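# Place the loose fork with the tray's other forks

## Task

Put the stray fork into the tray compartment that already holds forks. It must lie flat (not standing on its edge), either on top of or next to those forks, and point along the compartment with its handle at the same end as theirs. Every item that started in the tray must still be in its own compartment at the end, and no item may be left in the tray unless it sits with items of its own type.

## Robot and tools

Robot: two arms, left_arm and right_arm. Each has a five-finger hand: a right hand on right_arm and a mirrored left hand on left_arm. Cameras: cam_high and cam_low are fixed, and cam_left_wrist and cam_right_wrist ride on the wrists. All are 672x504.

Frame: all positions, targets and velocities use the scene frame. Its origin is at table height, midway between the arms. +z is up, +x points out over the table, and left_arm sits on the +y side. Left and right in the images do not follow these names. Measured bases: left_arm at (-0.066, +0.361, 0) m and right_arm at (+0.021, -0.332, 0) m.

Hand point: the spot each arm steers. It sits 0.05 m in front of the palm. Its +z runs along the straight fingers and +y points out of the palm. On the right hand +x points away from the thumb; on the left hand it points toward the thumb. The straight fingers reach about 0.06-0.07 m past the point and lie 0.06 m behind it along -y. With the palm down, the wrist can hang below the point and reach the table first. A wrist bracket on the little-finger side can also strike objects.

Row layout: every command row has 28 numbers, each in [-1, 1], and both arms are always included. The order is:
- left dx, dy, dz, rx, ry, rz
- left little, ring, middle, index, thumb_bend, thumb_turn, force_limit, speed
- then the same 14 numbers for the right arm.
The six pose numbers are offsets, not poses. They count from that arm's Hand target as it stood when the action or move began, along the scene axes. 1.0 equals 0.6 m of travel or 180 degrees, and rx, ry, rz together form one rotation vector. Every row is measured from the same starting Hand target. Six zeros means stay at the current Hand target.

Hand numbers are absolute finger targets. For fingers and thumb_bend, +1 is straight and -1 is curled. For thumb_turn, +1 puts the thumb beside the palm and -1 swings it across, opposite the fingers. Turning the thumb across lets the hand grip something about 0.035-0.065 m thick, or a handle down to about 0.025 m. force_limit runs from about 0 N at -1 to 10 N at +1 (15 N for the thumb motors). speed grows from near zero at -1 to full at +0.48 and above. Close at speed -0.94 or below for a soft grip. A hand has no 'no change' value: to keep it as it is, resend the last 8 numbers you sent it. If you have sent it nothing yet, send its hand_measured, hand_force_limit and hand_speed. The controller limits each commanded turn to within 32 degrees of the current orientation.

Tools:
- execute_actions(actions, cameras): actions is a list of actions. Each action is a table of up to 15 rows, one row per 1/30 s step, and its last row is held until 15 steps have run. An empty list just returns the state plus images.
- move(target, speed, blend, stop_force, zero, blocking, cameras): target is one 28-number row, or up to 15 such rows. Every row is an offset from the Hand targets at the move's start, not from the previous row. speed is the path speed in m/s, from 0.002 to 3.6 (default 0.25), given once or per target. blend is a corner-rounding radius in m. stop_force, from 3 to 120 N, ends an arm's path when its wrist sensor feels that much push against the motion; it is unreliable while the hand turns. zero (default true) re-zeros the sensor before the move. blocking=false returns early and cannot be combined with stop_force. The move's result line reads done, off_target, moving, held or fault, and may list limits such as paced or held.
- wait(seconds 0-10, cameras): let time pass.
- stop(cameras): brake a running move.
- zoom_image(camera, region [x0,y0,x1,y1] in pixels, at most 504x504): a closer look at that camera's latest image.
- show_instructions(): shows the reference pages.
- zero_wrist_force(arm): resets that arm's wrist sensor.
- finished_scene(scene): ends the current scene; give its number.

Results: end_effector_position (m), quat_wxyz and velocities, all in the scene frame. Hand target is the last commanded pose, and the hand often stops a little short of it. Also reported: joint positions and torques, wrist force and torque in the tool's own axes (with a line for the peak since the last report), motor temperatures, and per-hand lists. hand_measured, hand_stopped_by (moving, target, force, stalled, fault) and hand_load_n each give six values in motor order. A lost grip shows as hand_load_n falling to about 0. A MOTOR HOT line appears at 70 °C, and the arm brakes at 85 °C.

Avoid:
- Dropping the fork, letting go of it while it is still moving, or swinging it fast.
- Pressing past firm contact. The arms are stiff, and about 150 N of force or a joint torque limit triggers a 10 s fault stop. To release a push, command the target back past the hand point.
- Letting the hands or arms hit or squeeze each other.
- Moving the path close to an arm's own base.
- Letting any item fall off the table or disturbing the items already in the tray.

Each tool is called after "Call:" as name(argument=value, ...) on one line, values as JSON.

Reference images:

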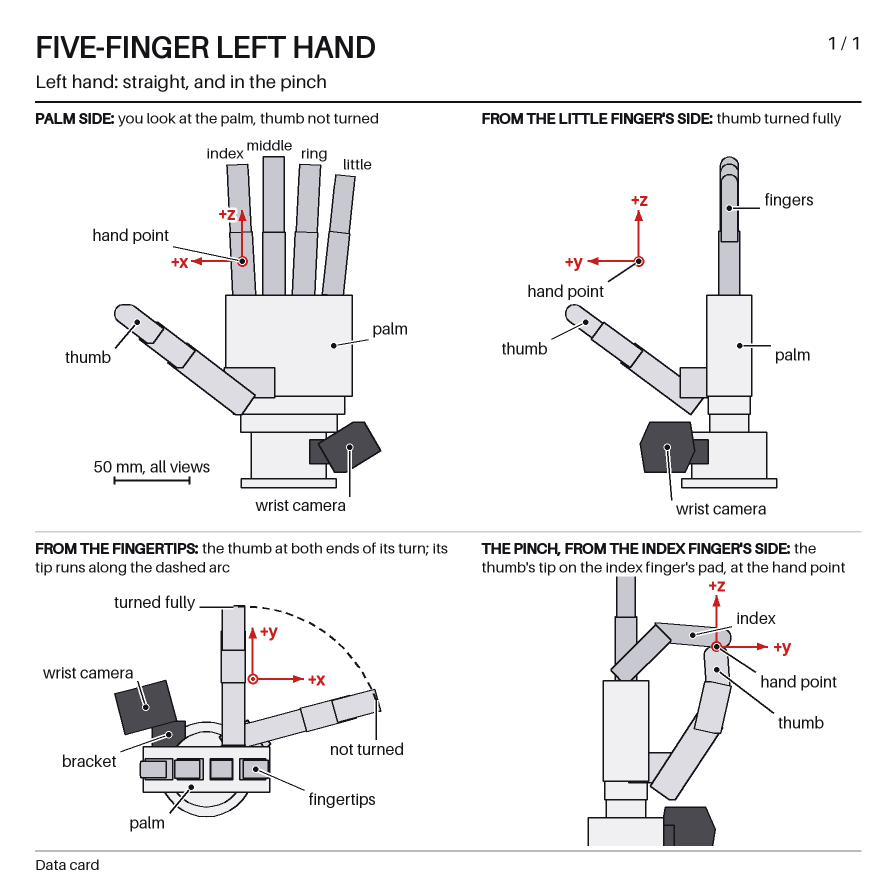

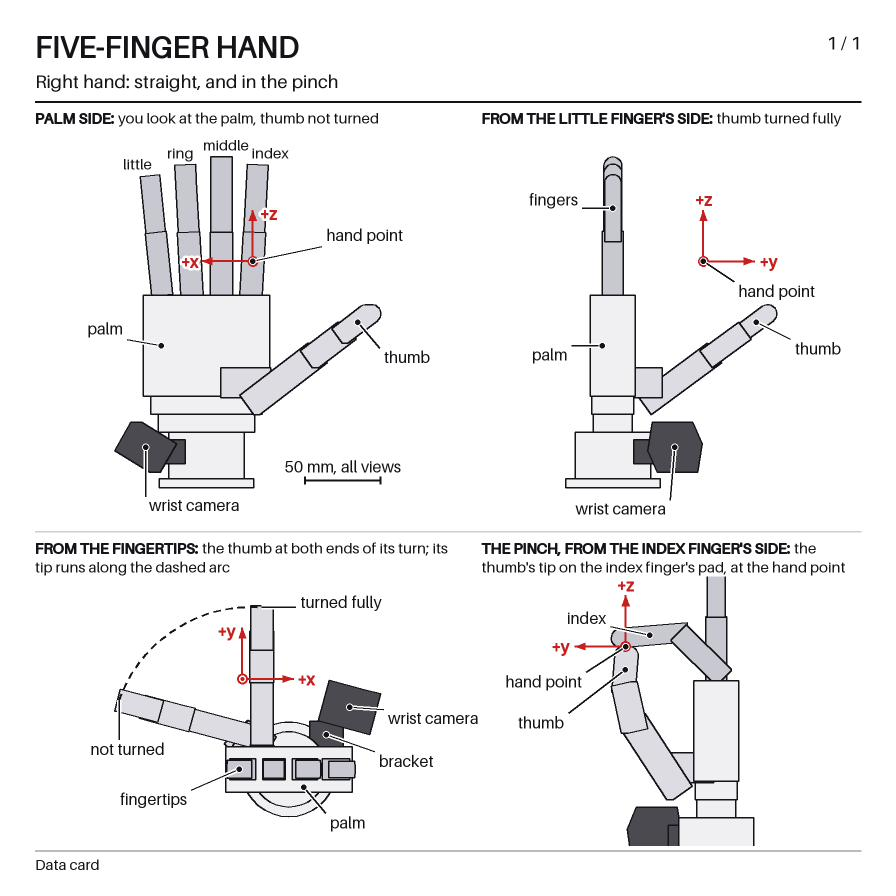

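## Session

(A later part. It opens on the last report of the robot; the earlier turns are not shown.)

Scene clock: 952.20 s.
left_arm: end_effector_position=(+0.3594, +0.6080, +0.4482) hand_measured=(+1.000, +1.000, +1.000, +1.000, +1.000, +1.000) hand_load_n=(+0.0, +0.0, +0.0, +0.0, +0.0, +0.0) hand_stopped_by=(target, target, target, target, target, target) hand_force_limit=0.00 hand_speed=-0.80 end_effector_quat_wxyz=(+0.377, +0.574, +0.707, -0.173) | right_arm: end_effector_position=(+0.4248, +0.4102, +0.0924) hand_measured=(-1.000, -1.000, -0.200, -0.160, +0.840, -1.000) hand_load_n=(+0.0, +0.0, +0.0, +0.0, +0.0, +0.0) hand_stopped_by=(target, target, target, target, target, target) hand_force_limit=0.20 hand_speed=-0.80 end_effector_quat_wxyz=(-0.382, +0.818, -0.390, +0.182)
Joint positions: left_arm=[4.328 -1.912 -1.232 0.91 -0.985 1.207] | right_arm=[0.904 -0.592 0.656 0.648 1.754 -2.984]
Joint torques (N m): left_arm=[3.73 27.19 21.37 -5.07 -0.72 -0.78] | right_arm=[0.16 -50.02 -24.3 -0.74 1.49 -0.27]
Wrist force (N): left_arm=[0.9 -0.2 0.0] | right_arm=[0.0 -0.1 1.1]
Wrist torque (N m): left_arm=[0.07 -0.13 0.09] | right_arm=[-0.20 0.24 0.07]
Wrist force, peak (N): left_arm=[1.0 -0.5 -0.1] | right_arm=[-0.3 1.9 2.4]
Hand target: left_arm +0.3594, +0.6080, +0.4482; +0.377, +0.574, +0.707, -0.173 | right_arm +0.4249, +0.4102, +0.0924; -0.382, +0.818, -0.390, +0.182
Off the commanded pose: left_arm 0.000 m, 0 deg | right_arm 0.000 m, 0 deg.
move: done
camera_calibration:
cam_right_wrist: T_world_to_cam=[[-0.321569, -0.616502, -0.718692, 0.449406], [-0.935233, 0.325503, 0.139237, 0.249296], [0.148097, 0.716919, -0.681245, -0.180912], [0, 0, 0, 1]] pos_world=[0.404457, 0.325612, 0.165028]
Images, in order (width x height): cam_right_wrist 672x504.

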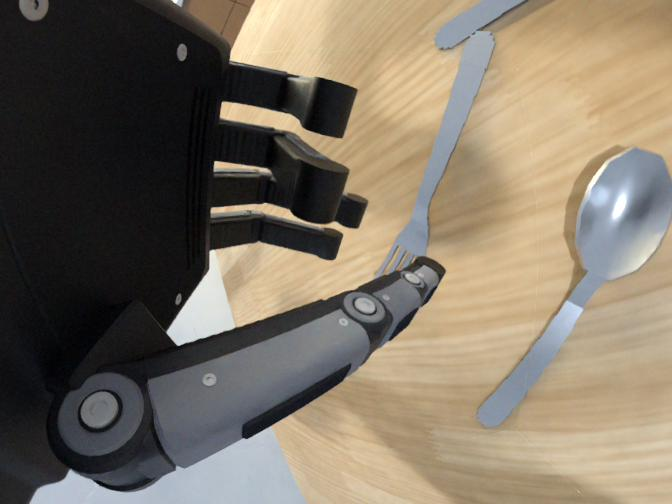

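Call:
move(target=[0,0,0,0,0,0,1,1,1,1,1,1,0,-0.8,0.0152,0.028,-0.08,0,0,0.0167,-1,-1,-0.2,-0.16,0.84,-1,0.2,-0.8], speed=0.08, cameras=["cam_right_wrist"])

Call:
zoom_image(camera="cam_right_wrist", region=[280, 120, 480, 320])

Scene clock: 981.87 s.
left_arm: end_effector_position=(+0.3594, +0.6080, +0.4482) hand_measured=(+1.000, +1.000, +1.000, +1.000, +1.000, +1.000) hand_load_n=(+0.0, +0.0, +0.0, +0.0, +0.0, +0.0) hand_stopped_by=(target, target, target, target, target, target) hand_force_limit=0.00 hand_speed=-0.80 end_effector_quat_wxyz=(+0.377, +0.574, +0.707, -0.173) | right_arm: end_effector_position=(+0.4341, +0.4271, +0.0445) hand_measured=(-1.000, -1.000, -0.200, -0.160, +0.840, -1.000) hand_load_n=(-0.5, +0.0, +0.0, +0.0, +0.0, +0.0) hand_stopped_by=(target, target, target, target, target, target) hand_force_limit=0.20 hand_speed=-0.80 end_effector_quat_wxyz=(-0.387, +0.828, -0.369, +0.171) end_effector_velocity=(+0.000, -0.002, +0.002) end_effector_angular_velocity=(-0.002, +0.000, -0.006)
Joint positions: left_arm=[4.328 -1.912 -1.232 0.91 -0.985 1.207] | right_arm=[0.897 -0.508 0.614 0.599 1.708 -3.024]
Joint velocities: left_arm=[within noise] | right_arm=[0 -0.004 0.003 0.003 0.006 0.003]
Joint torques (N m): left_arm=[5.18 27.4 20.67 -5.01 -0.8 -0.82] | right_arm=[-1.51 -62.16 -6.51 2.32 2.71 1.45]
Wrist force (N): left_arm=[0.3 -0.2 0.0] | right_arm=[0.1 0.1 0.9]
Wrist torque (N m): left_arm=[0.06 -0.04 0.06] | right_arm=[-0.14 0.24 0.18]
Wrist force, peak (N): left_arm=[1.0 -0.1 0.1] | right_arm=[0.1 0.8 1.9]
Hand target: left_arm +0.3594, +0.6080, +0.4482; +0.377, +0.574, +0.707, -0.173 | right_arm +0.4340, +0.4270, +0.0444; -0.386, +0.828, -0.369, +0.171
Off the commanded pose: left_arm 0.000 m, 0 deg | right_arm 0.000 m, 0 deg.
move: done
camera_calibration:
cam_right_wrist: T_world_to_cam=[[-0.288574, -0.632272, -0.718997, 0.420832], [-0.951087, 0.275778, 0.139212, 0.287262], [0.110264, 0.724002, -0.680928, -0.213618], [0, 0, 0, 1]] pos_world=[0.418206, 0.341519, 0.117128]
Images, in order (width x height): cam_right_wrist 672x504.

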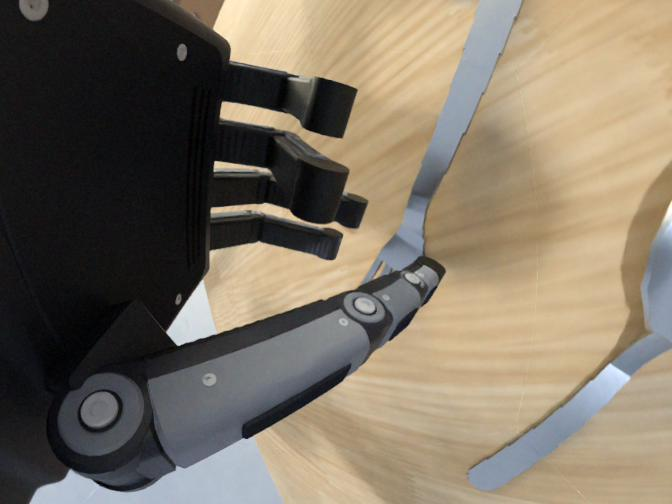

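Scaled by 2.520 from the camera's 672x504 image, which has a finer 960x720 frame.

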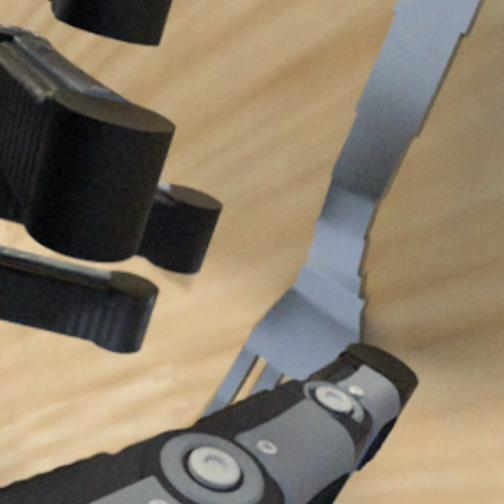

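Call:
move(target=[0,0,0,0,0,0,1,1,1,1,1,1,0,-0.8,0,0,-0.0398,0,0,0,-1,-1,-0.2,-0.16,0.84,-1,0.2,-0.8], speed=0.03, stop_force=3, cameras=["cam_right_wrist"])

Call:
zoom_image(camera="cam_right_wrist", region=[280, 120, 480, 320])

Scene clock: 994.40 s.
left_arm: end_effector_position=(+0.3594, +0.6080, +0.4482) hand_measured=(+1.000, +1.000, +1.000, +1.000, +1.000, +1.000) hand_load_n=(+0.0, +0.0, +0.0, +0.0, +0.0, +0.0) hand_stopped_by=(target, target, target, target, target, target) hand_force_limit=0.00 hand_speed=-0.80 end_effector_quat_wxyz=(+0.377, +0.574, +0.707, -0.173) | right_arm: end_effector_position=(+0.4340, +0.4270, +0.0205) hand_measured=(-1.000, -1.000, -0.200, -0.160, +0.840, -1.000) hand_load_n=(+0.0, +0.0, +0.0, +0.0, +0.0, +0.0) hand_stopped_by=(target, target, target, target, target, target) hand_force_limit=0.20 hand_speed=-0.80 end_effector_quat_wxyz=(-0.386, +0.828, -0.369, +0.171)
Joint positions: left_arm=[4.328 -1.912 -1.232 0.91 -0.985 1.207] | right_arm=[0.897 -0.495 0.652 0.549 1.708 -3.024]
Joint torques (N m): left_arm=[4.08 26.86 20.31 -5.11 -0.65 -0.89] | right_arm=[10.14 -62.8 -34.19 2.46 1.9 1.21]
Wrist force (N): left_arm=[0.8 -0.5 0.0] | right_arm=[-0.4 0.2 1.3]
Wrist torque (N m): left_arm=[0.03 -0.11 0.09] | right_arm=[-0.16 0.30 0.16]
Wrist force, peak (N): left_arm=[1.0 -0.4 -0.4] | right_arm=[-0.1 0.5 1.5]
Hand target: left_arm +0.3594, +0.6080, +0.4482; +0.377, +0.574, +0.707, -0.173 | right_arm +0.4340, +0.4270, +0.0205; -0.386, +0.828, -0.369, +0.171
Off the commanded pose: left_arm 0.000 m, 0 deg | right_arm 0.000 m, 0 deg.
move: done
camera_calibration:
cam_right_wrist: T_world_to_cam=[[-0.28874, -0.63253, -0.718704, 0.403677], [-0.951037, 0.275949, 0.139219, 0.290428], [0.110265, 0.723712, -0.681236, -0.229822], [0, 0, 0, 1]] pos_world=[0.418106, 0.341519, 0.0931283]
Images, in order (width x height): cam_right_wrist 672x504.

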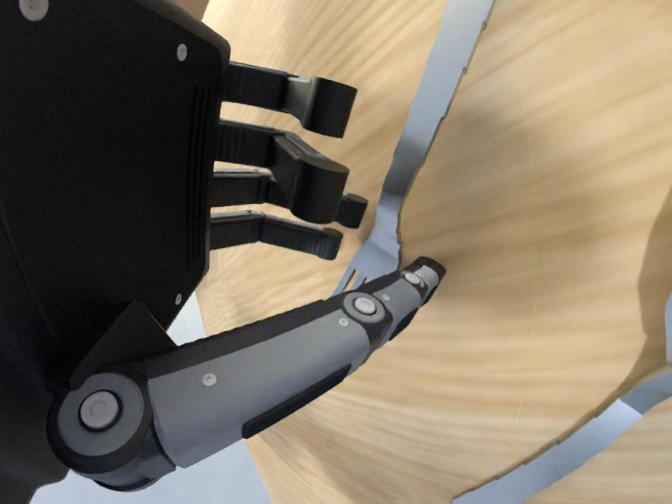

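Scaled by 2.520 from the camera's 672x504 image, which has a finer 960x720 frame.

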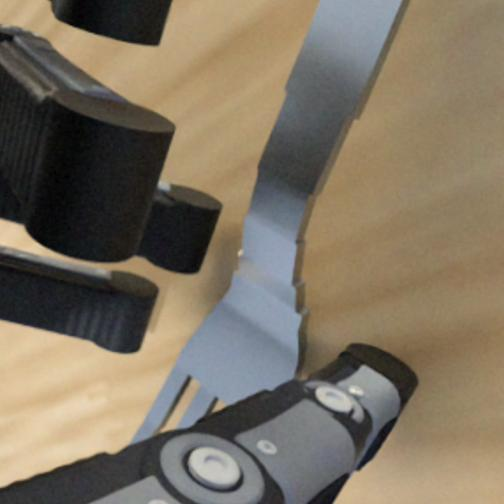

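Call:
execute_actions(actions=[[[0,0,0,0,0,0,1,1,1,1,1,1,0,-0.8,0,0,0,0,0,0,-1,-1,-0.22,-0.18,0.70,-1,-0.4,-0.9]],[[0,0,0,0,0,0,1,1,1,1,1,1,0,-0.8,0,0,0,0,0,0,-1,-1,-0.22,-0.18,0.70,-1,-0.4,-0.9]],[[0,0,0,0,0,0,1,1,1,1,1,1,0,-0.8,0,0,0,0,0,0,-1,-1,-0.25,-0.24,0.65,-1,-0.4,-0.9]]], cameras=["cam_right_wrist"])

Call:
zoom_image(camera="cam_right_wrist", region=[280, 120, 480, 320])

Scene clock: 1007.53 s.
left_arm: end_effector_position=(+0.3594, +0.6080, +0.4482) hand_measured=(+1.000, +1.000, +1.000, +1.000, +1.000, +1.000) hand_load_n=(+0.0, +0.0, +0.0, +0.0, +0.0, +0.0) hand_stopped_by=(target, target, target, target, target, target) hand_force_limit=0.00 hand_speed=-0.80 end_effector_quat_wxyz=(+0.377, +0.574, +0.707, -0.173) | right_arm: end_effector_position=(+0.4340, +0.4270, +0.0205) hand_measured=(-1.000, -1.000, -0.250, -0.240, +0.650, -1.000) hand_load_n=(+0.0, +0.5, +0.0, +0.0, +0.0, +0.0) hand_stopped_by=(target, target, target, target, target, target) hand_force_limit=-0.40 hand_speed=-0.90 end_effector_quat_wxyz=(-0.386, +0.828, -0.369, +0.171)
Joint positions: left_arm=[4.328 -1.912 -1.232 0.91 -0.985 1.207] | right_arm=[0.897 -0.495 0.652 0.549 1.708 -3.024]
Joint torques (N m): left_arm=[4.3 27.24 20.33 -5.18 -0.6 -0.9] | right_arm=[4.11 -63.67 -33.58 2.21 -1.76 -0.36]
Wrist force (N): left_arm=[0.5 0.0 0.0] | right_arm=[0.1 0.2 1.2]
Wrist torque (N m): left_arm=[0.08 -0.07 0.06] | right_arm=[-0.15 0.24 0.18]
Wrist force, peak (N): left_arm=[0.9 -0.2 0.1] | right_arm=[-0.3 0.0 1.7]
Hand target: left_arm +0.3594, +0.6080, +0.4482; +0.377, +0.574, +0.707, -0.173 | right_arm +0.4340, +0.4270, +0.0205; -0.386, +0.828, -0.369, +0.171
Off the commanded pose: left_arm 0.000 m, 0 deg | right_arm 0.000 m, 0 deg.
Step readings (end_effector_position of left_arm | right_arm):
0: (+0.3594, +0.6080, +0.4482) | (+0.4340, +0.4270, +0.0205)
1: (+0.3594, +0.6080, +0.4482) | (+0.4340, +0.4270, +0.0205)
2: (+0.3594, +0.6080, +0.4482) | (+0.4340, +0.4270, +0.0205)
4: (+0.3594, +0.6080, +0.4482) | (+0.4340, +0.4270, +0.0205)
8: (+0.3594, +0.6080, +0.4482) | (+0.4340, +0.4270, +0.0205)
15: (+0.3594, +0.6080, +0.4482) | (+0.4340, +0.4270, +0.0205)
16: (+0.3594, +0.6080, +0.4482) | (+0.4340, +0.4270, +0.0205)
17: (+0.3594, +0.6080, +0.4482) | (+0.4340, +0.4270, +0.0205)
19: (+0.3594, +0.6080, +0.4482) | (+0.4340, +0.4270, +0.0205)
23: (+0.3594, +0.6080, +0.4482) | (+0.4340, +0.4270, +0.0205)
30: (+0.3594, +0.6080, +0.4482) | (+0.4340, +0.4270, +0.0205)
31: (+0.3594, +0.6080, +0.4482) | (+0.4340, +0.4270, +0.0205)
32: (+0.3594, +0.6080, +0.4482) | (+0.4340, +0.4270, +0.0205)
34: (+0.3594, +0.6080, +0.4482) | (+0.4340, +0.4270, +0.0205)
38: (+0.3594, +0.6080, +0.4482) | (+0.4340, +0.4270, +0.0205)
45: (+0.3594, +0.6080, +0.4482) | (+0.4340, +0.4270, +0.0205)
camera_calibration:
cam_right_wrist: T_world_to_cam=[[-0.28874, -0.63253, -0.718704, 0.403677], [-0.951037, 0.275949, 0.139219, 0.290428], [0.110265, 0.723712, -0.681236, -0.229822], [0, 0, 0, 1]] pos_world=[0.418106, 0.341519, 0.0931283]
Images, in order (width x height): cam_right_wrist 672x504.

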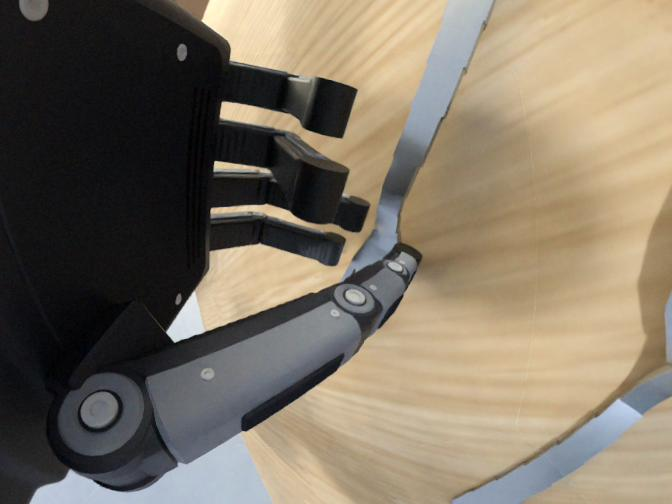

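Scaled by 2.520 from the camera's 672x504 image, which has a finer 960x720 frame.

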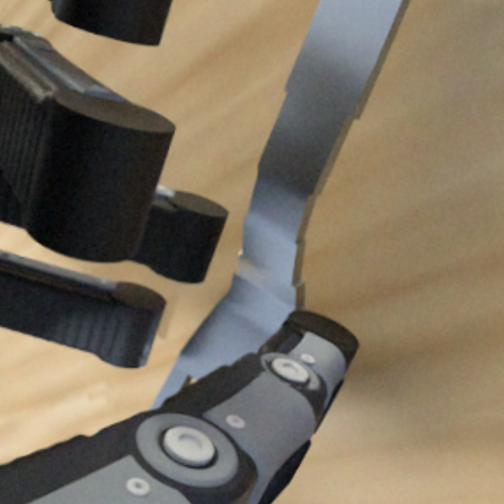

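Call:
execute_actions(actions=[[[0,0,0,0,0,0,1,1,1,1,1,1,0,-0.8,0,0,0,0,0,0,-1,-1,-0.26,-0.27,0.60,-1,-0.4,-0.9]],[[0,0,0,0,0,0,1,1,1,1,1,1,0,-0.8,0,0,0,0,0,0,-1,-1,-0.26,-0.27,0.60,-1,-0.4,-0.9]],[[0,0,0,0,0,0,1,1,1,1,1,1,0,-0.8,0,0,0,0,0,0,-1,-1,-0.27,-0.28,0.55,-1,-0.3,-0.9]],[[0,0,0,0,0,0,1,1,1,1,1,1,0,-0.8,0,0,0,0,0,0,-1,-1,-0.27,-0.28,0.55,-1,-0.3,-0.9]]], cameras=["cam_right_wrist"])

Call:
zoom_image(camera="cam_right_wrist", region=[280, 120, 480, 320])

Scene clock: 1020.33 s.
left_arm: end_effector_position=(+0.3594, +0.6080, +0.4482) hand_measured=(+1.000, +1.000, +1.000, +1.000, +1.000, +1.000) hand_load_n=(+0.0, +0.0, +0.0, +0.0, +0.0, +0.0) hand_stopped_by=(target, target, target, target, target, target) hand_force_limit=0.00 hand_speed=-0.80 end_effector_quat_wxyz=(+0.377, +0.574, +0.707, -0.173) | right_arm: end_effector_position=(+0.4340, +0.4270, +0.0205) hand_measured=(-1.000, -1.000, -0.270, -0.280, +0.550, -1.000) hand_load_n=(+0.0, +0.5, +0.0, +0.5, +0.0, +0.5) hand_stopped_by=(target, target, target, target, target, target) hand_force_limit=-0.30 hand_speed=-0.90 end_effector_quat_wxyz=(-0.386, +0.828, -0.369, +0.171)
Joint positions: left_arm=[4.328 -1.912 -1.232 0.91 -0.985 1.207] | right_arm=[0.897 -0.495 0.652 0.549 1.708 -3.024]
Joint torques (N m): left_arm=[4.46 27.69 20.85 -5.08 -0.69 -1] | right_arm=[-2.35 -63.5 -32.01 2.14 -2.04 -0.91]
Wrist force (N): left_arm=[0.7 -0.1 0.1] | right_arm=[0.1 0.3 1.2]
Wrist torque (N m): left_arm=[0.07 -0.10 0.08] | right_arm=[-0.15 0.23 0.20]
Wrist force, peak (N): left_arm=[1.1 -0.1 -0.3] | right_arm=[-0.2 0.3 1.6]
Hand target: left_arm +0.3594, +0.6080, +0.4482; +0.377, +0.574, +0.707, -0.173 | right_arm +0.4340, +0.4270, +0.0205; -0.386, +0.828, -0.369, +0.171
Off the commanded pose: left_arm 0.000 m, 0 deg | right_arm 0.000 m, 0 deg.
Step readings (end_effector_position of left_arm | right_arm):
0: (+0.3594, +0.6080, +0.4482) | (+0.4340, +0.4270, +0.0205)
1: (+0.3594, +0.6080, +0.4482) | (+0.4340, +0.4270, +0.0205)
2: (+0.3594, +0.6080, +0.4482) | (+0.4340, +0.4270, +0.0205)
4: (+0.3594, +0.6080, +0.4482) | (+0.4340, +0.4270, +0.0205)
8: (+0.3594, +0.6080, +0.4482) | (+0.4340, +0.4270, +0.0205)
15: (+0.3594, +0.6080, +0.4482) | (+0.4340, +0.4270, +0.0205)
16: (+0.3594, +0.6080, +0.4482) | (+0.4340, +0.4270, +0.0205)
17: (+0.3594, +0.6080, +0.4482) | (+0.4340, +0.4270, +0.0205)
19: (+0.3594, +0.6080, +0.4482) | (+0.4340, +0.4270, +0.0205)
23: (+0.3594, +0.6080, +0.4482) | (+0.4340, +0.4270, +0.0205)
30: (+0.3594, +0.6080, +0.4482) | (+0.4340, +0.4270, +0.0205)
31: (+0.3594, +0.6080, +0.4482) | (+0.4340, +0.4270, +0.0205)
32: (+0.3594, +0.6080, +0.4482) | (+0.4340, +0.4270, +0.0205)
34: (+0.3594, +0.6080, +0.4482) | (+0.4340, +0.4270, +0.0205)
38: (+0.3594, +0.6080, +0.4482) | (+0.4340, +0.4270, +0.0205)
45: (+0.3594, +0.6080, +0.4482) | (+0.4340, +0.4270, +0.0205)
46: (+0.3594, +0.6080, +0.4482) | (+0.4340, +0.4270, +0.0205)
47: (+0.3594, +0.6080, +0.4482) | (+0.4340, +0.4270, +0.0205)
49: (+0.3594, +0.6080, +0.4482) | (+0.4340, +0.4270, +0.0205)
53: (+0.3594, +0.6080, +0.4482) | (+0.4340, +0.4270, +0.0205)
60: (+0.3594, +0.6080, +0.4482) | (+0.4340, +0.4270, +0.0205)
camera_calibration:
cam_right_wrist: T_world_to_cam=[[-0.28874, -0.63253, -0.718704, 0.403677], [-0.951037, 0.275949, 0.139219, 0.290428], [0.110265, 0.723712, -0.681236, -0.229822], [0, 0, 0, 1]] pos_world=[0.418106, 0.341519, 0.0931283]
Images, in order (width x height): cam_right_wrist 672x504.

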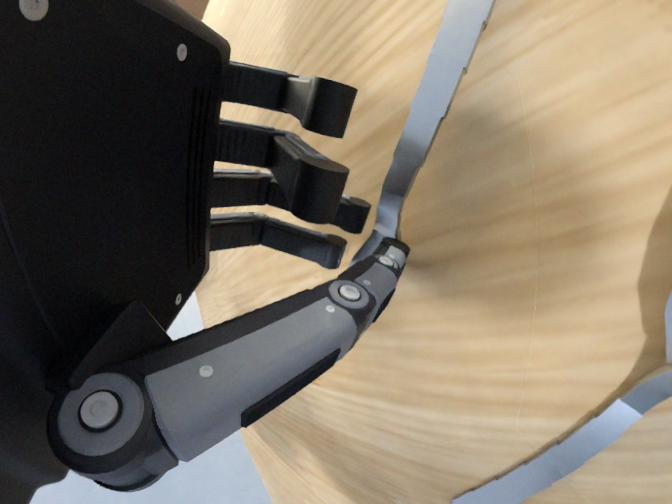

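Scaled by 2.520 from the camera's 672x504 image, which has a finer 960x720 frame.

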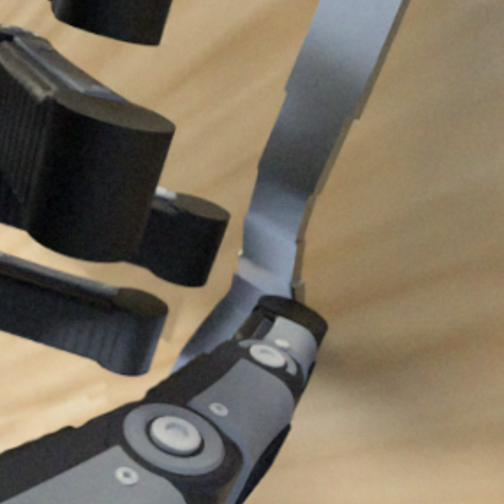

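Call:
execute_actions(actions=[[[0,0,0,0,0,0,1,1,1,1,1,1,0,-0.8,0,0,0,0,0,0,-1,-1,-0.27,-0.29,0.50,-1,-0.3,-0.9]],[[0,0,0,0,0,0,1,1,1,1,1,1,0,-0.8,0,0,0,0,0,0,-1,-1,-0.27,-0.29,0.50,-1,-0.3,-0.9]],[[0,0,0,0,0,0,1,1,1,1,1,1,0,-0.8,0,0,0,0,0,0,-1,-1,-0.27,-0.29,0.45,-1,-0.2,-0.9]],[[0,0,0,0,0,0,1,1,1,1,1,1,0,-0.8,0,0,0,0,0,0,-1,-1,-0.27,-0.29,0.45,-1,-0.2,-0.9]]], cameras=["cam_right_wrist"])

Call:
zoom_image(camera="cam_right_wrist", region=[280, 120, 480, 320])

Scene clock: 1035.43 s.
left_arm: end_effector_position=(+0.3594, +0.6080, +0.4482) hand_measured=(+1.000, +1.000, +1.000, +1.000, +1.000, +1.000) hand_load_n=(+0.0, +0.0, +0.0, +0.0, +0.0, +0.0) hand_stopped_by=(target, target, target, target, target, target) hand_force_limit=0.00 hand_speed=-0.80 end_effector_quat_wxyz=(+0.377, +0.574, +0.707, -0.173) | right_arm: end_effector_position=(+0.4340, +0.4270, +0.0205) hand_measured=(-1.000, -1.000, -0.270, -0.290, +0.450, -1.000) hand_load_n=(+0.0, +0.0, +0.0, +0.0, +0.5, +0.0) hand_stopped_by=(target, target, target, target, target, target) hand_force_limit=-0.20 hand_speed=-0.90 end_effector_quat_wxyz=(-0.386, +0.828, -0.369, +0.171)
Joint positions: left_arm=[4.328 -1.912 -1.232 0.91 -0.985 1.207] | right_arm=[0.897 -0.495 0.652 0.549 1.708 -3.024]
Joint torques (N m): left_arm=[3.25 27.44 20.74 -5.11 -0.73 -1.09] | right_arm=[-9.03 -63.2 -30.83 1.93 -1.88 -0.79]
Wrist force (N): left_arm=[0.7 -0.1 -0.4] | right_arm=[0.1 0.3 1.3]
Wrist torque (N m): left_arm=[0.10 -0.10 0.08] | right_arm=[-0.15 0.24 0.19]
Wrist force, peak (N): left_arm=[1.0 -0.3 -0.4] | right_arm=[0.0 -0.1 1.6]
Hand target: left_arm +0.3594, +0.6080, +0.4482; +0.377, +0.574, +0.707, -0.173 | right_arm +0.4340, +0.4270, +0.0205; -0.386, +0.828, -0.369, +0.171
Off the commanded pose: left_arm 0.000 m, 0 deg | right_arm 0.000 m, 0 deg.
Step readings (end_effector_position of left_arm | right_arm):
0: (+0.3594, +0.6080, +0.4482) | (+0.4340, +0.4270, +0.0205)
1: (+0.3594, +0.6080, +0.4482) | (+0.4340, +0.4270, +0.0205)
2: (+0.3594, +0.6080, +0.4482) | (+0.4340, +0.4270, +0.0205)
4: (+0.3594, +0.6080, +0.4482) | (+0.4340, +0.4270, +0.0205)
8: (+0.3594, +0.6080, +0.4482) | (+0.4340, +0.4270, +0.0205)
15: (+0.3594, +0.6080, +0.4482) | (+0.4340, +0.4270, +0.0205)
16: (+0.3594, +0.6080, +0.4482) | (+0.4340, +0.4270, +0.0205)
17: (+0.3594, +0.6080, +0.4482) | (+0.4340, +0.4270, +0.0205)
19: (+0.3594, +0.6080, +0.4482) | (+0.4340, +0.4270, +0.0205)
23: (+0.3594, +0.6080, +0.4482) | (+0.4340, +0.4270, +0.0205)
30: (+0.3594, +0.6080, +0.4482) | (+0.4340, +0.4270, +0.0205)
31: (+0.3594, +0.6080, +0.4482) | (+0.4340, +0.4270, +0.0205)
32: (+0.3594, +0.6080, +0.4482) | (+0.4340, +0.4270, +0.0205)
34: (+0.3594, +0.6080, +0.4482) | (+0.4340, +0.4270, +0.0205)
38: (+0.3594, +0.6080, +0.4482) | (+0.4340, +0.4270, +0.0205)
45: (+0.3594, +0.6080, +0.4482) | (+0.4340, +0.4270, +0.0205)
46: (+0.3594, +0.6080, +0.4482) | (+0.4340, +0.4270, +0.0205)
47: (+0.3594, +0.6080, +0.4482) | (+0.4340, +0.4270, +0.0205)
49: (+0.3594, +0.6080, +0.4482) | (+0.4340, +0.4270, +0.0205)
53: (+0.3594, +0.6080, +0.4482) | (+0.4340, +0.4270, +0.0205)
60: (+0.3594, +0.6080, +0.4482) | (+0.4340, +0.4270, +0.0205)
camera_calibration:
cam_right_wrist: T_world_to_cam=[[-0.28874, -0.63253, -0.718704, 0.403677], [-0.951037, 0.275949, 0.139219, 0.290428], [0.110265, 0.723712, -0.681236, -0.229822], [0, 0, 0, 1]] pos_world=[0.418106, 0.341519, 0.0931283]
Images, in order (width x height): cam_right_wrist 672x504.

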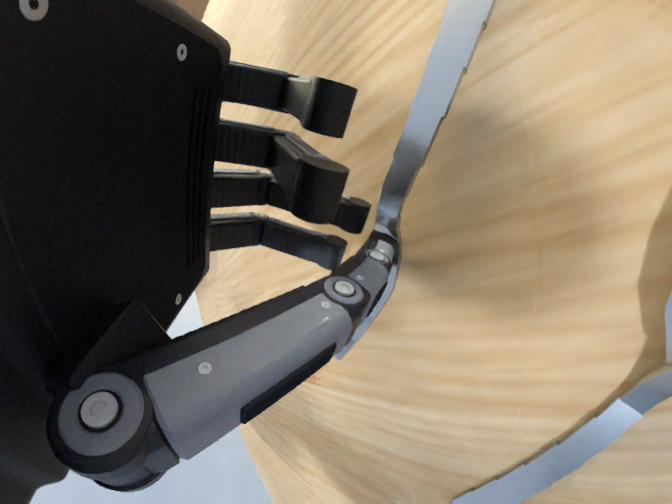

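Scaled by 2.520 from the camera's 672x504 image, which has a finer 960x720 frame.

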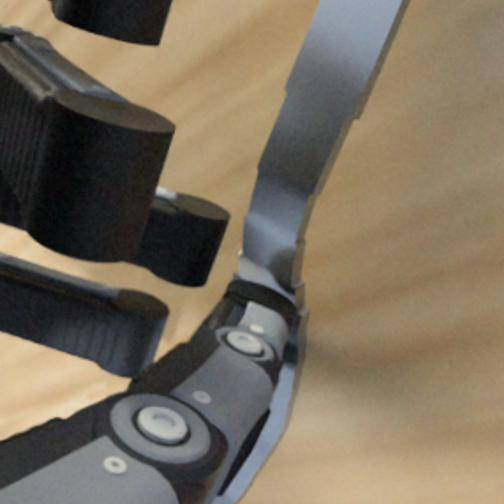

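Call:
execute_actions(actions=[[[0,0,0,0,0,0,1,1,1,1,1,1,0,-0.8,0,0,0.01,0,0,0,-1,-1,-0.2,-0.16,0.84,-1,-0.2,-0.6]],[[0,0,0,0,0,0,1,1,1,1,1,1,0,-0.8,0,0,0,0,0,0,-1,-1,-0.2,-0.16,0.84,-1,-0.2,-0.6]]], cameras=["cam_right_wrist"])

Call:
zoom_image(camera="cam_right_wrist", region=[280, 120, 480, 320])

Scene clock: 1059.50 s.
left_arm: end_effector_position=(+0.3594, +0.6080, +0.4482) hand_measured=(+1.000, +1.000, +1.000, +1.000, +1.000, +1.000) hand_load_n=(+0.0, +0.0, +0.0, +0.0, +0.0, +0.0) hand_stopped_by=(target, target, target, target, target, target) hand_force_limit=0.00 hand_speed=-0.80 end_effector_quat_wxyz=(+0.377, +0.574, +0.707, -0.173) | right_arm: end_effector_position=(+0.4340, +0.4270, +0.0265) hand_measured=(-1.000, -1.000, -0.200, -0.160, +0.840, -1.000) hand_load_n=(+0.0, +0.0, +0.0, +0.0, +0.0, +0.0) hand_stopped_by=(target, target, target, target, target, target) hand_force_limit=-0.20 hand_speed=-0.60 end_effector_quat_wxyz=(-0.386, +0.828, -0.369, +0.171)
Joint positions: left_arm=[4.328 -1.912 -1.232 0.91 -0.985 1.207] | right_arm=[0.897 -0.499 0.643 0.561 1.708 -3.024]
Joint torques (N m): left_arm=[3.95 27 20.51 -5.08 -0.74 -1.05] | right_arm=[-8.19 -47.56 -7.49 1 -1.25 -0.82]
Wrist force (N): left_arm=[0.5 -0.1 0.0] | right_arm=[-0.3 0.2 1.3]
Wrist torque (N m): left_arm=[0.08 -0.07 0.08] | right_arm=[-0.15 0.29 0.16]
Wrist force, peak (N): left_arm=[0.9 -0.2 0.0] | right_arm=[0.0 2.2 2.3]
Hand target: left_arm +0.3594, +0.6080, +0.4482; +0.377, +0.574, +0.707, -0.173 | right_arm +0.4340, +0.4270, +0.0265; -0.386, +0.828, -0.369, +0.171
Off the commanded pose: left_arm 0.000 m, 0 deg | right_arm 0.000 m, 0 deg.
Step readings (end_effector_position of left_arm | right_arm):
0: (+0.3594, +0.6080, +0.4482) | (+0.4340, +0.4270, +0.0205)
1: (+0.3594, +0.6080, +0.4482) | (+0.4340, +0.4270, +0.0205)
2: (+0.3594, +0.6080, +0.4482) | (+0.4340, +0.4270, +0.0220)
4: (+0.3594, +0.6080, +0.4482) | (+0.4340, +0.4270, +0.0260)
8: (+0.3594, +0.6080, +0.4482) | (+0.4340, +0.4271, +0.0271)
15: (+0.3594, +0.6080, +0.4482) | (+0.4340, +0.4271, +0.0266)
16: (+0.3594, +0.6080, +0.4482) | (+0.4340, +0.4271, +0.0266)
17: (+0.3594, +0.6080, +0.4482) | (+0.4340, +0.4271, +0.0266)
19: (+0.3594, +0.6080, +0.4482) | (+0.4340, +0.4271, +0.0265)
23: (+0.3594, +0.6080, +0.4482) | (+0.4340, +0.4270, +0.0265)
30: (+0.3594, +0.6080, +0.4482) | (+0.4340, +0.4270, +0.0265)
camera_calibration:
cam_right_wrist: T_world_to_cam=[[-0.288732, -0.632478, -0.718753, 0.407973], [-0.951038, 0.275939, 0.139228, 0.289595], [0.110273, 0.723761, -0.681183, -0.22576], [0, 0, 0, 1]] pos_world=[0.418106, 0.341519, 0.0991283]
Images, in order (width x height): cam_right_wrist 672x504.

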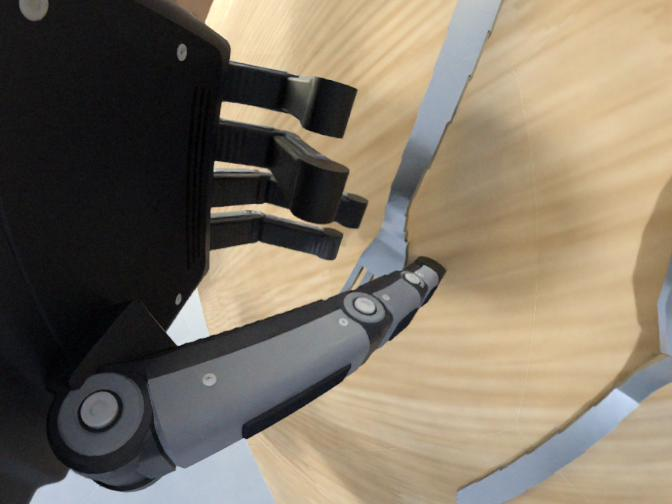

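Scaled by 2.520 from the camera's 672x504 image, which has a finer 960x720 frame.

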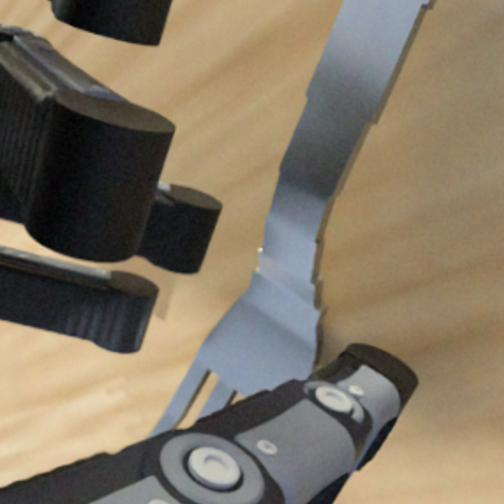

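Call:
move(target=[[0,0,0,0,0,0,1,1,1,1,1,1,0,-0.8,0.0097,-0.0182,0,0,0,0,-1,-1,-0.2,-0.16,0.78,-1,-0.2,-0.6],[0,0,0,0,0,0,1,1,1,1,1,1,0,-0.8,0.0097,-0.0182,-0.0133,0,0,0,-1,-1,-0.2,-0.16,0.78,-1,-0.2,-0.6]], speed=0.02, stop_force=3, cameras=["cam_right_wrist"])

Call:
zoom_image(camera="cam_right_wrist", region=[280, 120, 480, 320])

Scene clock: 1110.53 s.
left_arm: end_effector_position=(+0.3594, +0.6080, +0.4482) hand_measured=(+1.000, +1.000, +1.000, +1.000, +1.000, +1.000) hand_load_n=(+0.0, +0.0, +0.0, +0.0, +0.0, +0.0) hand_stopped_by=(target, target, target, target, target, target) hand_force_limit=0.00 hand_speed=-0.80 end_effector_quat_wxyz=(+0.377, +0.574, +0.707, -0.173) | right_arm: end_effector_position=(+0.4398, +0.4161, +0.0183) hand_measured=(-1.000, -1.000, -0.200, -0.160, +0.780, -1.000) hand_load_n=(+0.0, +0.5, -1.0, +0.0, +0.0, +0.0) hand_stopped_by=(target, target, target, target, target, target) hand_force_limit=-0.20 hand_speed=-0.60 end_effector_quat_wxyz=(-0.386, +0.828, -0.369, +0.171)
Joint positions: left_arm=[4.328 -1.912 -1.232 0.91 -0.985 1.207] | right_arm=[0.88 -0.521 0.707 0.518 1.696 -3.035]
Joint torques (N m): left_arm=[3.74 28.04 20.59 -5.03 -0.86 -1.16] | right_arm=[9.02 -47.68 -23.78 -0.43 1.62 1.54]
Wrist force (N): left_arm=[0.5 0.2 -0.2] | right_arm=[1.0 -3.6 -0.1]
Wrist torque (N m): left_arm=[0.13 -0.07 0.06] | right_arm=[-0.25 0.29 0.13]
Wrist force, peak (N): left_arm=[0.9 0.2 0.3] | right_arm=[1.6 -3.5 -0.1]
Hand target: left_arm +0.3594, +0.6080, +0.4482; +0.377, +0.574, +0.707, -0.173 | right_arm +0.4398, +0.4161, +0.0183; -0.386, +0.828, -0.369, +0.171
Off the commanded pose: left_arm 0.000 m, 0 deg | right_arm 0.000 m, 0 deg.
move: contact (right_arm)
camera_calibration:
cam_right_wrist: T_world_to_cam=[[-0.288836, -0.632502, -0.71869, 0.396915], [-0.951007, 0.276013, 0.139291, 0.299231], [0.110266, 0.723712, -0.681236, -0.223931], [0, 0, 0, 1]] pos_world=[0.423907, 0.330519, 0.0910284]
Images, in order (width x height): cam_right_wrist 672x504.

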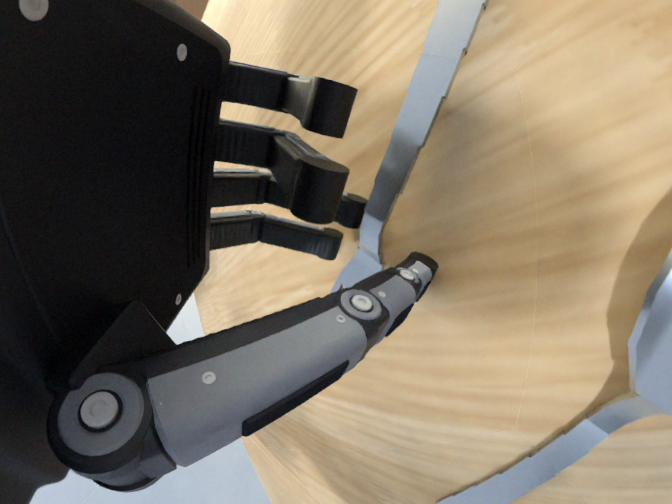

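Scaled by 2.520 from the camera's 672x504 image, which has a finer 960x720 frame.

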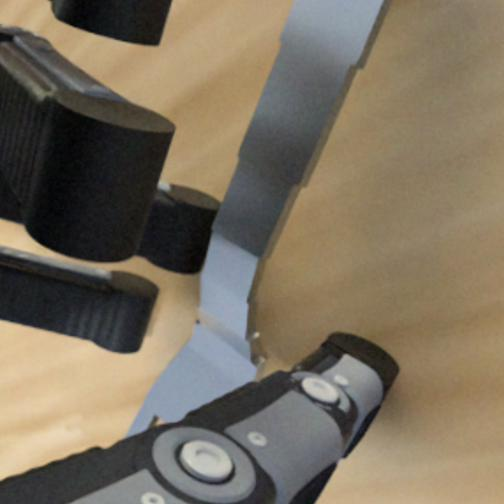

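Call:
move(target=[[0,0,0,0,0,0,1,1,1,1,1,1,0,-0.8,0,0,0.008,0,0,0,-1,-1,-0.16,-0.14,0.78,-1,-0.2,-0.6],[0,0,0,0,0,0,1,1,1,1,1,1,0,-0.8,0.0056,0.005,0.008,0,0,0,-1,-1,-0.16,-0.14,0.78,-1,-0.2,-0.6],[0,0,0,0,0,0,1,1,1,1,1,1,0,-0.8,0.0056,0.005,0.0003,0,0,0,-1,-1,-0.16,-0.14,0.78,-1,-0.2,-0.6]], speed=0.02, cameras=["cam_right_wrist"])

Call:
zoom_image(camera="cam_right_wrist", region=[280, 120, 480, 320])

Scene clock: 1125.07 s.
left_arm: end_effector_position=(+0.3594, +0.6080, +0.4482) hand_measured=(+1.000, +1.000, +1.000, +1.000, +1.000, +1.000) hand_load_n=(+0.0, +0.0, +0.0, +0.0, +0.0, +0.0) hand_stopped_by=(target, target, target, target, target, target) hand_force_limit=0.00 hand_speed=-0.80 end_effector_quat_wxyz=(+0.377, +0.574, +0.707, -0.173) | right_arm: end_effector_position=(+0.4433, +0.4192, +0.0187) hand_measured=(-1.000, -1.000, -0.160, -0.140, +0.780, -1.000) hand_load_n=(+0.0, +0.0, -7.0, +0.0, +0.0, +0.0) hand_stopped_by=(target, target, target, target, target, target) hand_force_limit=-0.20 hand_speed=-0.60 end_effector_quat_wxyz=(-0.387, +0.828, -0.369, +0.171)
Joint positions: left_arm=[4.328 -1.912 -1.232 0.91 -0.985 1.207] | right_arm=[0.879 -0.505 0.676 0.533 1.695 -3.036]
Joint torques (N m): left_arm=[3.91 26.66 19.99 -5.14 -0.76 -1.36] | right_arm=[-4.47 -32.22 2.18 6.37 -0.38 -0.15]
Wrist force (N): left_arm=[0.8 -0.3 0.1] | right_arm=[0.4 -24.5 -9.6]
Wrist torque (N m): left_arm=[0.04 -0.11 0.09] | right_arm=[-0.48 0.47 -0.31]
Wrist force, peak (N): left_arm=[1.0 -0.3 -0.1] | right_arm=[0.2 -24.5 -9.8]
Hand target: left_arm +0.3594, +0.6080, +0.4482; +0.377, +0.574, +0.707, -0.173 | right_arm +0.4432, +0.4191, +0.0185; -0.386, +0.828, -0.369, +0.171
Off the commanded pose: left_arm 0.000 m, 0 deg | right_arm 0.000 m, 0 deg.
move: done
camera_calibration:
cam_right_wrist: T_world_to_cam=[[-0.288551, -0.632181, -0.719087, 0.399837], [-0.95107, 0.2759, 0.139085, 0.30176], [0.110469, 0.724035, -0.680859, -0.226654], [0, 0, 0, 1]] pos_world=[0.427407, 0.333619, 0.0912282]
Images, in order (width x height): cam_right_wrist 672x504.

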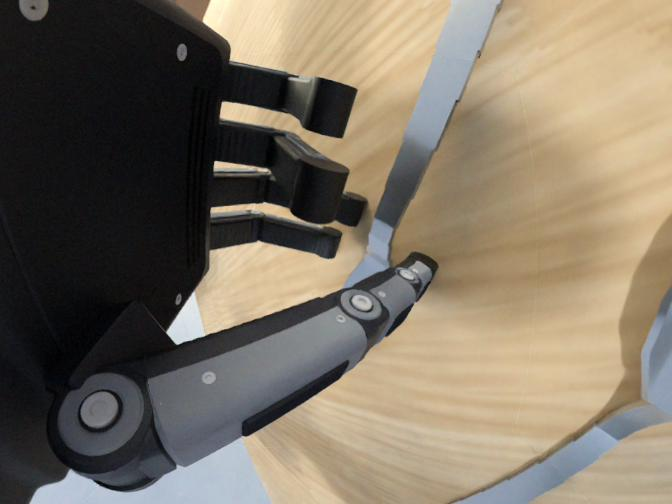

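Scaled by 2.520 from the camera's 672x504 image, which has a finer 960x720 frame.

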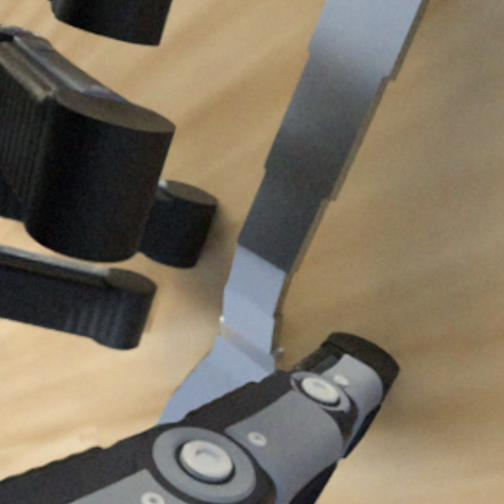

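Call:
move(target=[[0,0,0,0,0,0,1,1,1,1,1,1,0,-0.8,0,0,0.01,0,0,0,-1,-1,-0.25,-0.2,0.78,-1,-0.2,-0.6]], speed=0.03)

Call:
move(target=[[0,0,0,0,0,0,1,1,1,1,1,1,0,-0.8,0,0,-0.0102,0,0,0,-1,-1,-0.25,-0.2,0.78,-1,-0.2,-0.6]], speed=0.012, stop_force=3, cameras=["cam_right_wrist"])

Call:
zoom_image(camera="cam_right_wrist", region=[280, 120, 480, 320])

Scene clock: 1148.57 s.
left_arm: end_effector_position=(+0.3594, +0.6080, +0.4482) hand_measured=(+1.000, +1.000, +1.000, +1.000, +1.000, +1.000) hand_load_n=(+0.0, +0.0, -0.5, +0.0, +0.5, +0.0) hand_stopped_by=(target, target, target, target, target, target) hand_force_limit=0.00 hand_speed=-0.80 end_effector_quat_wxyz=(+0.377, +0.574, +0.707, -0.173) | right_arm: end_effector_position=(+0.4432, +0.4191, +0.0246) hand_measured=(-1.000, -1.000, -0.250, -0.200, +0.780, -1.000) hand_load_n=(+0.0, +0.0, +0.0, +0.0, +0.0, +0.0) hand_stopped_by=(target, target, target, target, target, target) hand_force_limit=-0.20 hand_speed=-0.60 end_effector_quat_wxyz=(-0.386, +0.828, -0.369, +0.171)
Joint positions: left_arm=[4.328 -1.912 -1.232 0.91 -0.985 1.207] | right_arm=[0.879 -0.509 0.668 0.545 1.695 -3.035]
Joint torques (N m): left_arm=[2.88 27.91 20.16 -5.13 -0.83 -1.46] | right_arm=[9.83 -56.77 -25.69 0.12 1.9 1.21]
Wrist force (N): left_arm=[0.6 0.1 0.0] | right_arm=[-0.2 0.2 1.3]
Wrist torque (N m): left_arm=[0.11 -0.06 0.06] | right_arm=[-0.16 0.27 0.23]
Wrist force, peak (N): left_arm=[1.0 -0.3 0.0] | right_arm=[0.2 -28.5 -10.6]
Hand target: left_arm +0.3594, +0.6080, +0.4482; +0.377, +0.574, +0.707, -0.173 | right_arm +0.4432, +0.4191, +0.0245; -0.386, +0.828, -0.369, +0.171
Off the commanded pose: left_arm 0.000 m, 0 deg | right_arm 0.000 m, 0 deg.
move: done

Scene clock: 1150.47 s.
left_arm: end_effector_position=(+0.3594, +0.6080, +0.4482) hand_measured=(+1.000, +1.000, +1.000, +1.000, +1.000, +1.000) hand_load_n=(+0.0, +0.0, +0.0, +0.0, +0.0, +0.0) hand_stopped_by=(target, target, target, target, target, target) hand_force_limit=0.00 hand_speed=-0.80 end_effector_quat_wxyz=(+0.377, +0.574, +0.707, -0.173) | right_arm: end_effector_position=(+0.4432, +0.4191, +0.0184) hand_measured=(-1.000, -1.000, -0.250, -0.200, +0.780, -1.000) hand_load_n=(-0.5, +0.0, +0.0, +0.0, +0.0, +0.0) hand_stopped_by=(target, target, target, target, target, target) hand_force_limit=-0.20 hand_speed=-0.60 end_effector_quat_wxyz=(-0.386, +0.828, -0.369, +0.171)
Joint positions: left_arm=[4.328 -1.912 -1.232 0.91 -0.985 1.207] | right_arm=[0.879 -0.505 0.677 0.533 1.695 -3.035]
Joint torques (N m): left_arm=[3.58 28.64 19.45 -4.96 -0.79 -1.39] | right_arm=[5.07 -62.01 -34.27 2.37 1.73 1.1]
Wrist force (N): left_arm=[0.6 -0.1 0.0] | right_arm=[0.0 0.2 1.2]
Wrist torque (N m): left_arm=[0.07 -0.08 0.08] | right_arm=[-0.15 0.24 0.25]
Wrist force, peak (N): left_arm=[0.9 -0.3 0.3] | right_arm=[-0.2 0.5 1.5]
Hand target: left_arm +0.3594, +0.6080, +0.4482; +0.377, +0.574, +0.707, -0.173 | right_arm +0.4432, +0.4191, +0.0184; -0.386, +0.828, -0.369, +0.171
Off the commanded pose: left_arm 0.000 m, 0 deg | right_arm 0.000 m, 0 deg.
move: done
camera_calibration:
cam_right_wrist: T_world_to_cam=[[-0.288836, -0.632502, -0.71869, 0.399794], [-0.951007, 0.276013, 0.139291, 0.301637], [0.110266, 0.723712, -0.681236, -0.226477], [0, 0, 0, 1]] pos_world=[0.427307, 0.333519, 0.0910284]
Images, in order (width x height): cam_right_wrist 672x504.

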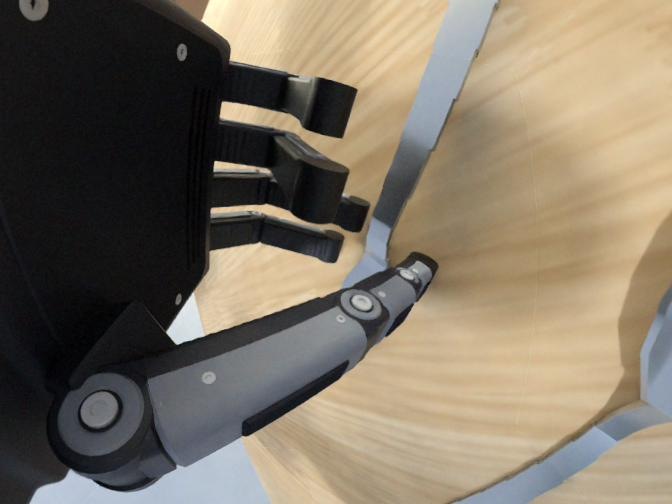

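Scaled by 2.520 from the camera's 672x504 image, which has a finer 960x720 frame.

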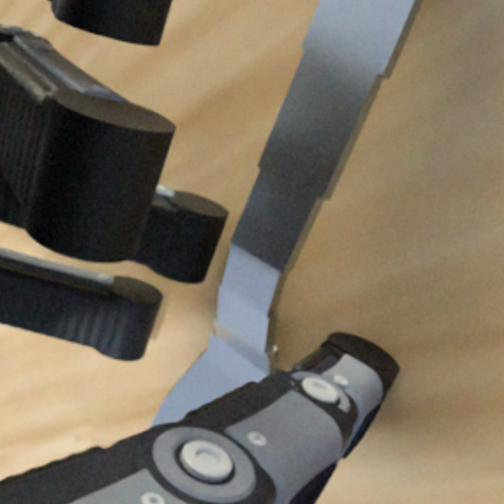

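Call:
execute_actions(actions=[[[0,0,0,0,0,0,1,1,1,1,1,1,0,-0.8,0,0,0,0,0,0,-1,-1,-0.26,-0.24,0.68,-1,-0.4,-0.9]],[[0,0,0,0,0,0,1,1,1,1,1,1,0,-0.8,0,0,0,0,0,0,-1,-1,-0.26,-0.24,0.68,-1,-0.4,-0.9]],[[0,0,0,0,0,0,1,1,1,1,1,1,0,-0.8,0,0,0,0,0,0,-1,-1,-0.27,-0.26,0.62,-1,-0.4,-0.9]],[[0,0,0,0,0,0,1,1,1,1,1,1,0,-0.8,0,0,0,0,0,0,-1,-1,-0.27,-0.26,0.62,-1,-0.4,-0.9]]], cameras=["cam_right_wrist"])

Call:
zoom_image(camera="cam_right_wrist", region=[280, 120, 480, 320])

Scene clock: 1163.00 s.
left_arm: end_effector_position=(+0.3594, +0.6080, +0.4482) hand_measured=(+1.000, +1.000, +1.000, +1.000, +1.000, +1.000) hand_load_n=(+0.0, +0.0, +0.0, +0.0, +0.0, +0.0) hand_stopped_by=(target, target, target, target, target, target) hand_force_limit=0.00 hand_speed=-0.80 end_effector_quat_wxyz=(+0.377, +0.574, +0.707, -0.173) | right_arm: end_effector_position=(+0.4432, +0.4191, +0.0184) hand_measured=(-1.000, -1.000, -0.270, -0.260, +0.620, -1.000) hand_load_n=(+0.0, +0.0, +0.0, +0.0, +0.0, +0.0) hand_stopped_by=(target, target, target, target, target, target) hand_force_limit=-0.40 hand_speed=-0.90 end_effector_quat_wxyz=(-0.386, +0.828, -0.369, +0.171)
Joint positions: left_arm=[4.328 -1.912 -1.232 0.91 -0.985 1.207] | right_arm=[0.879 -0.505 0.677 0.533 1.695 -3.035]
Joint torques (N m): left_arm=[3.23 28.14 19.98 -5.02 -0.82 -1.5] | right_arm=[-8.65 -62.77 -33.66 2.11 0.7 0.94]
Wrist force (N): left_arm=[0.4 -0.1 0.1] | right_arm=[-0.3 0.3 1.2]
Wrist torque (N m): left_arm=[0.08 -0.04 0.05] | right_arm=[-0.16 0.29 0.23]
Wrist force, peak (N): left_arm=[1.0 -0.5 -0.2] | right_arm=[-0.1 0.4 1.7]
Hand target: left_arm +0.3594, +0.6080, +0.4482; +0.377, +0.574, +0.707, -0.173 | right_arm +0.4432, +0.4191, +0.0184; -0.386, +0.828, -0.369, +0.171
Off the commanded pose: left_arm 0.000 m, 0 deg | right_arm 0.000 m, 0 deg.
Step readings (end_effector_position of left_arm | right_arm):
0: (+0.3594, +0.6080, +0.4482) | (+0.4432, +0.4191, +0.0184)
1: (+0.3594, +0.6080, +0.4482) | (+0.4432, +0.4191, +0.0184)
2: (+0.3594, +0.6080, +0.4482) | (+0.4432, +0.4191, +0.0184)
4: (+0.3594, +0.6080, +0.4482) | (+0.4432, +0.4191, +0.0184)
8: (+0.3594, +0.6080, +0.4482) | (+0.4432, +0.4191, +0.0184)
15: (+0.3594, +0.6080, +0.4482) | (+0.4432, +0.4191, +0.0184)
16: (+0.3594, +0.6080, +0.4482) | (+0.4432, +0.4191, +0.0184)
17: (+0.3594, +0.6080, +0.4482) | (+0.4432, +0.4191, +0.0184)
19: (+0.3594, +0.6080, +0.4482) | (+0.4432, +0.4191, +0.0184)
23: (+0.3594, +0.6080, +0.4482) | (+0.4432, +0.4191, +0.0184)
30: (+0.3594, +0.6080, +0.4482) | (+0.4432, +0.4191, +0.0184)
31: (+0.3594, +0.6080, +0.4482) | (+0.4432, +0.4191, +0.0184)
32: (+0.3594, +0.6080, +0.4482) | (+0.4432, +0.4191, +0.0184)
34: (+0.3594, +0.6080, +0.4482) | (+0.4432, +0.4191, +0.0184)
38: (+0.3594, +0.6080, +0.4482) | (+0.4432, +0.4191, +0.0184)
45: (+0.3594, +0.6080, +0.4482) | (+0.4432, +0.4191, +0.0184)
46: (+0.3594, +0.6080, +0.4482) | (+0.4432, +0.4191, +0.0184)
47: (+0.3594, +0.6080, +0.4482) | (+0.4432, +0.4191, +0.0184)
49: (+0.3594, +0.6080, +0.4482) | (+0.4432, +0.4191, +0.0184)
53: (+0.3594, +0.6080, +0.4482) | (+0.4432, +0.4191, +0.0184)
60: (+0.3594, +0.6080, +0.4482) | (+0.4432, +0.4191, +0.0184)
camera_calibration:
cam_right_wrist: T_world_to_cam=[[-0.288836, -0.632502, -0.71869, 0.399794], [-0.951007, 0.276013, 0.139291, 0.301637], [0.110266, 0.723712, -0.681236, -0.226477], [0, 0, 0, 1]] pos_world=[0.427307, 0.333519, 0.0910284]
Images, in order (width x height): cam_right_wrist 672x504.

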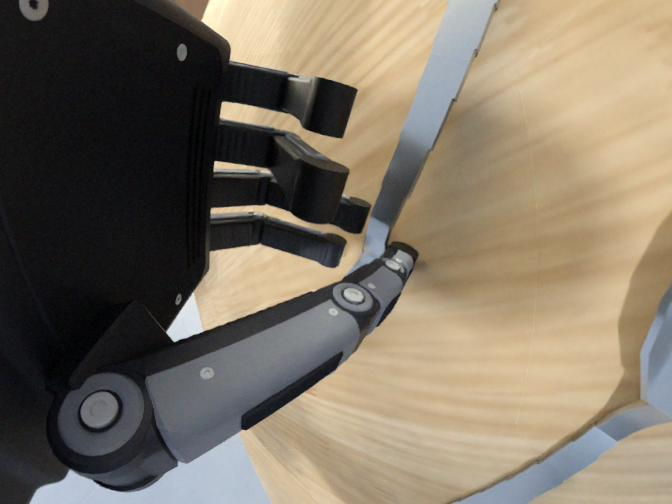

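Scaled by 2.520 from the camera's 672x504 image, which has a finer 960x720 frame.

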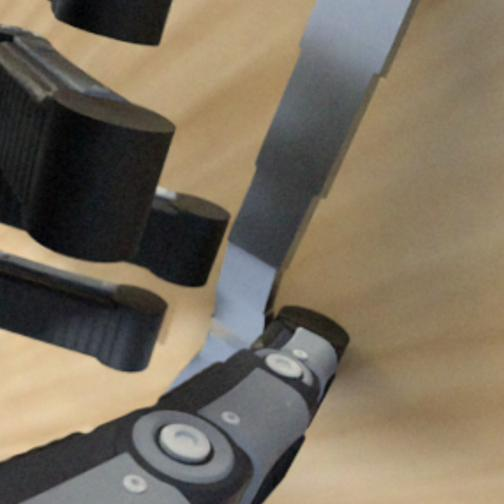

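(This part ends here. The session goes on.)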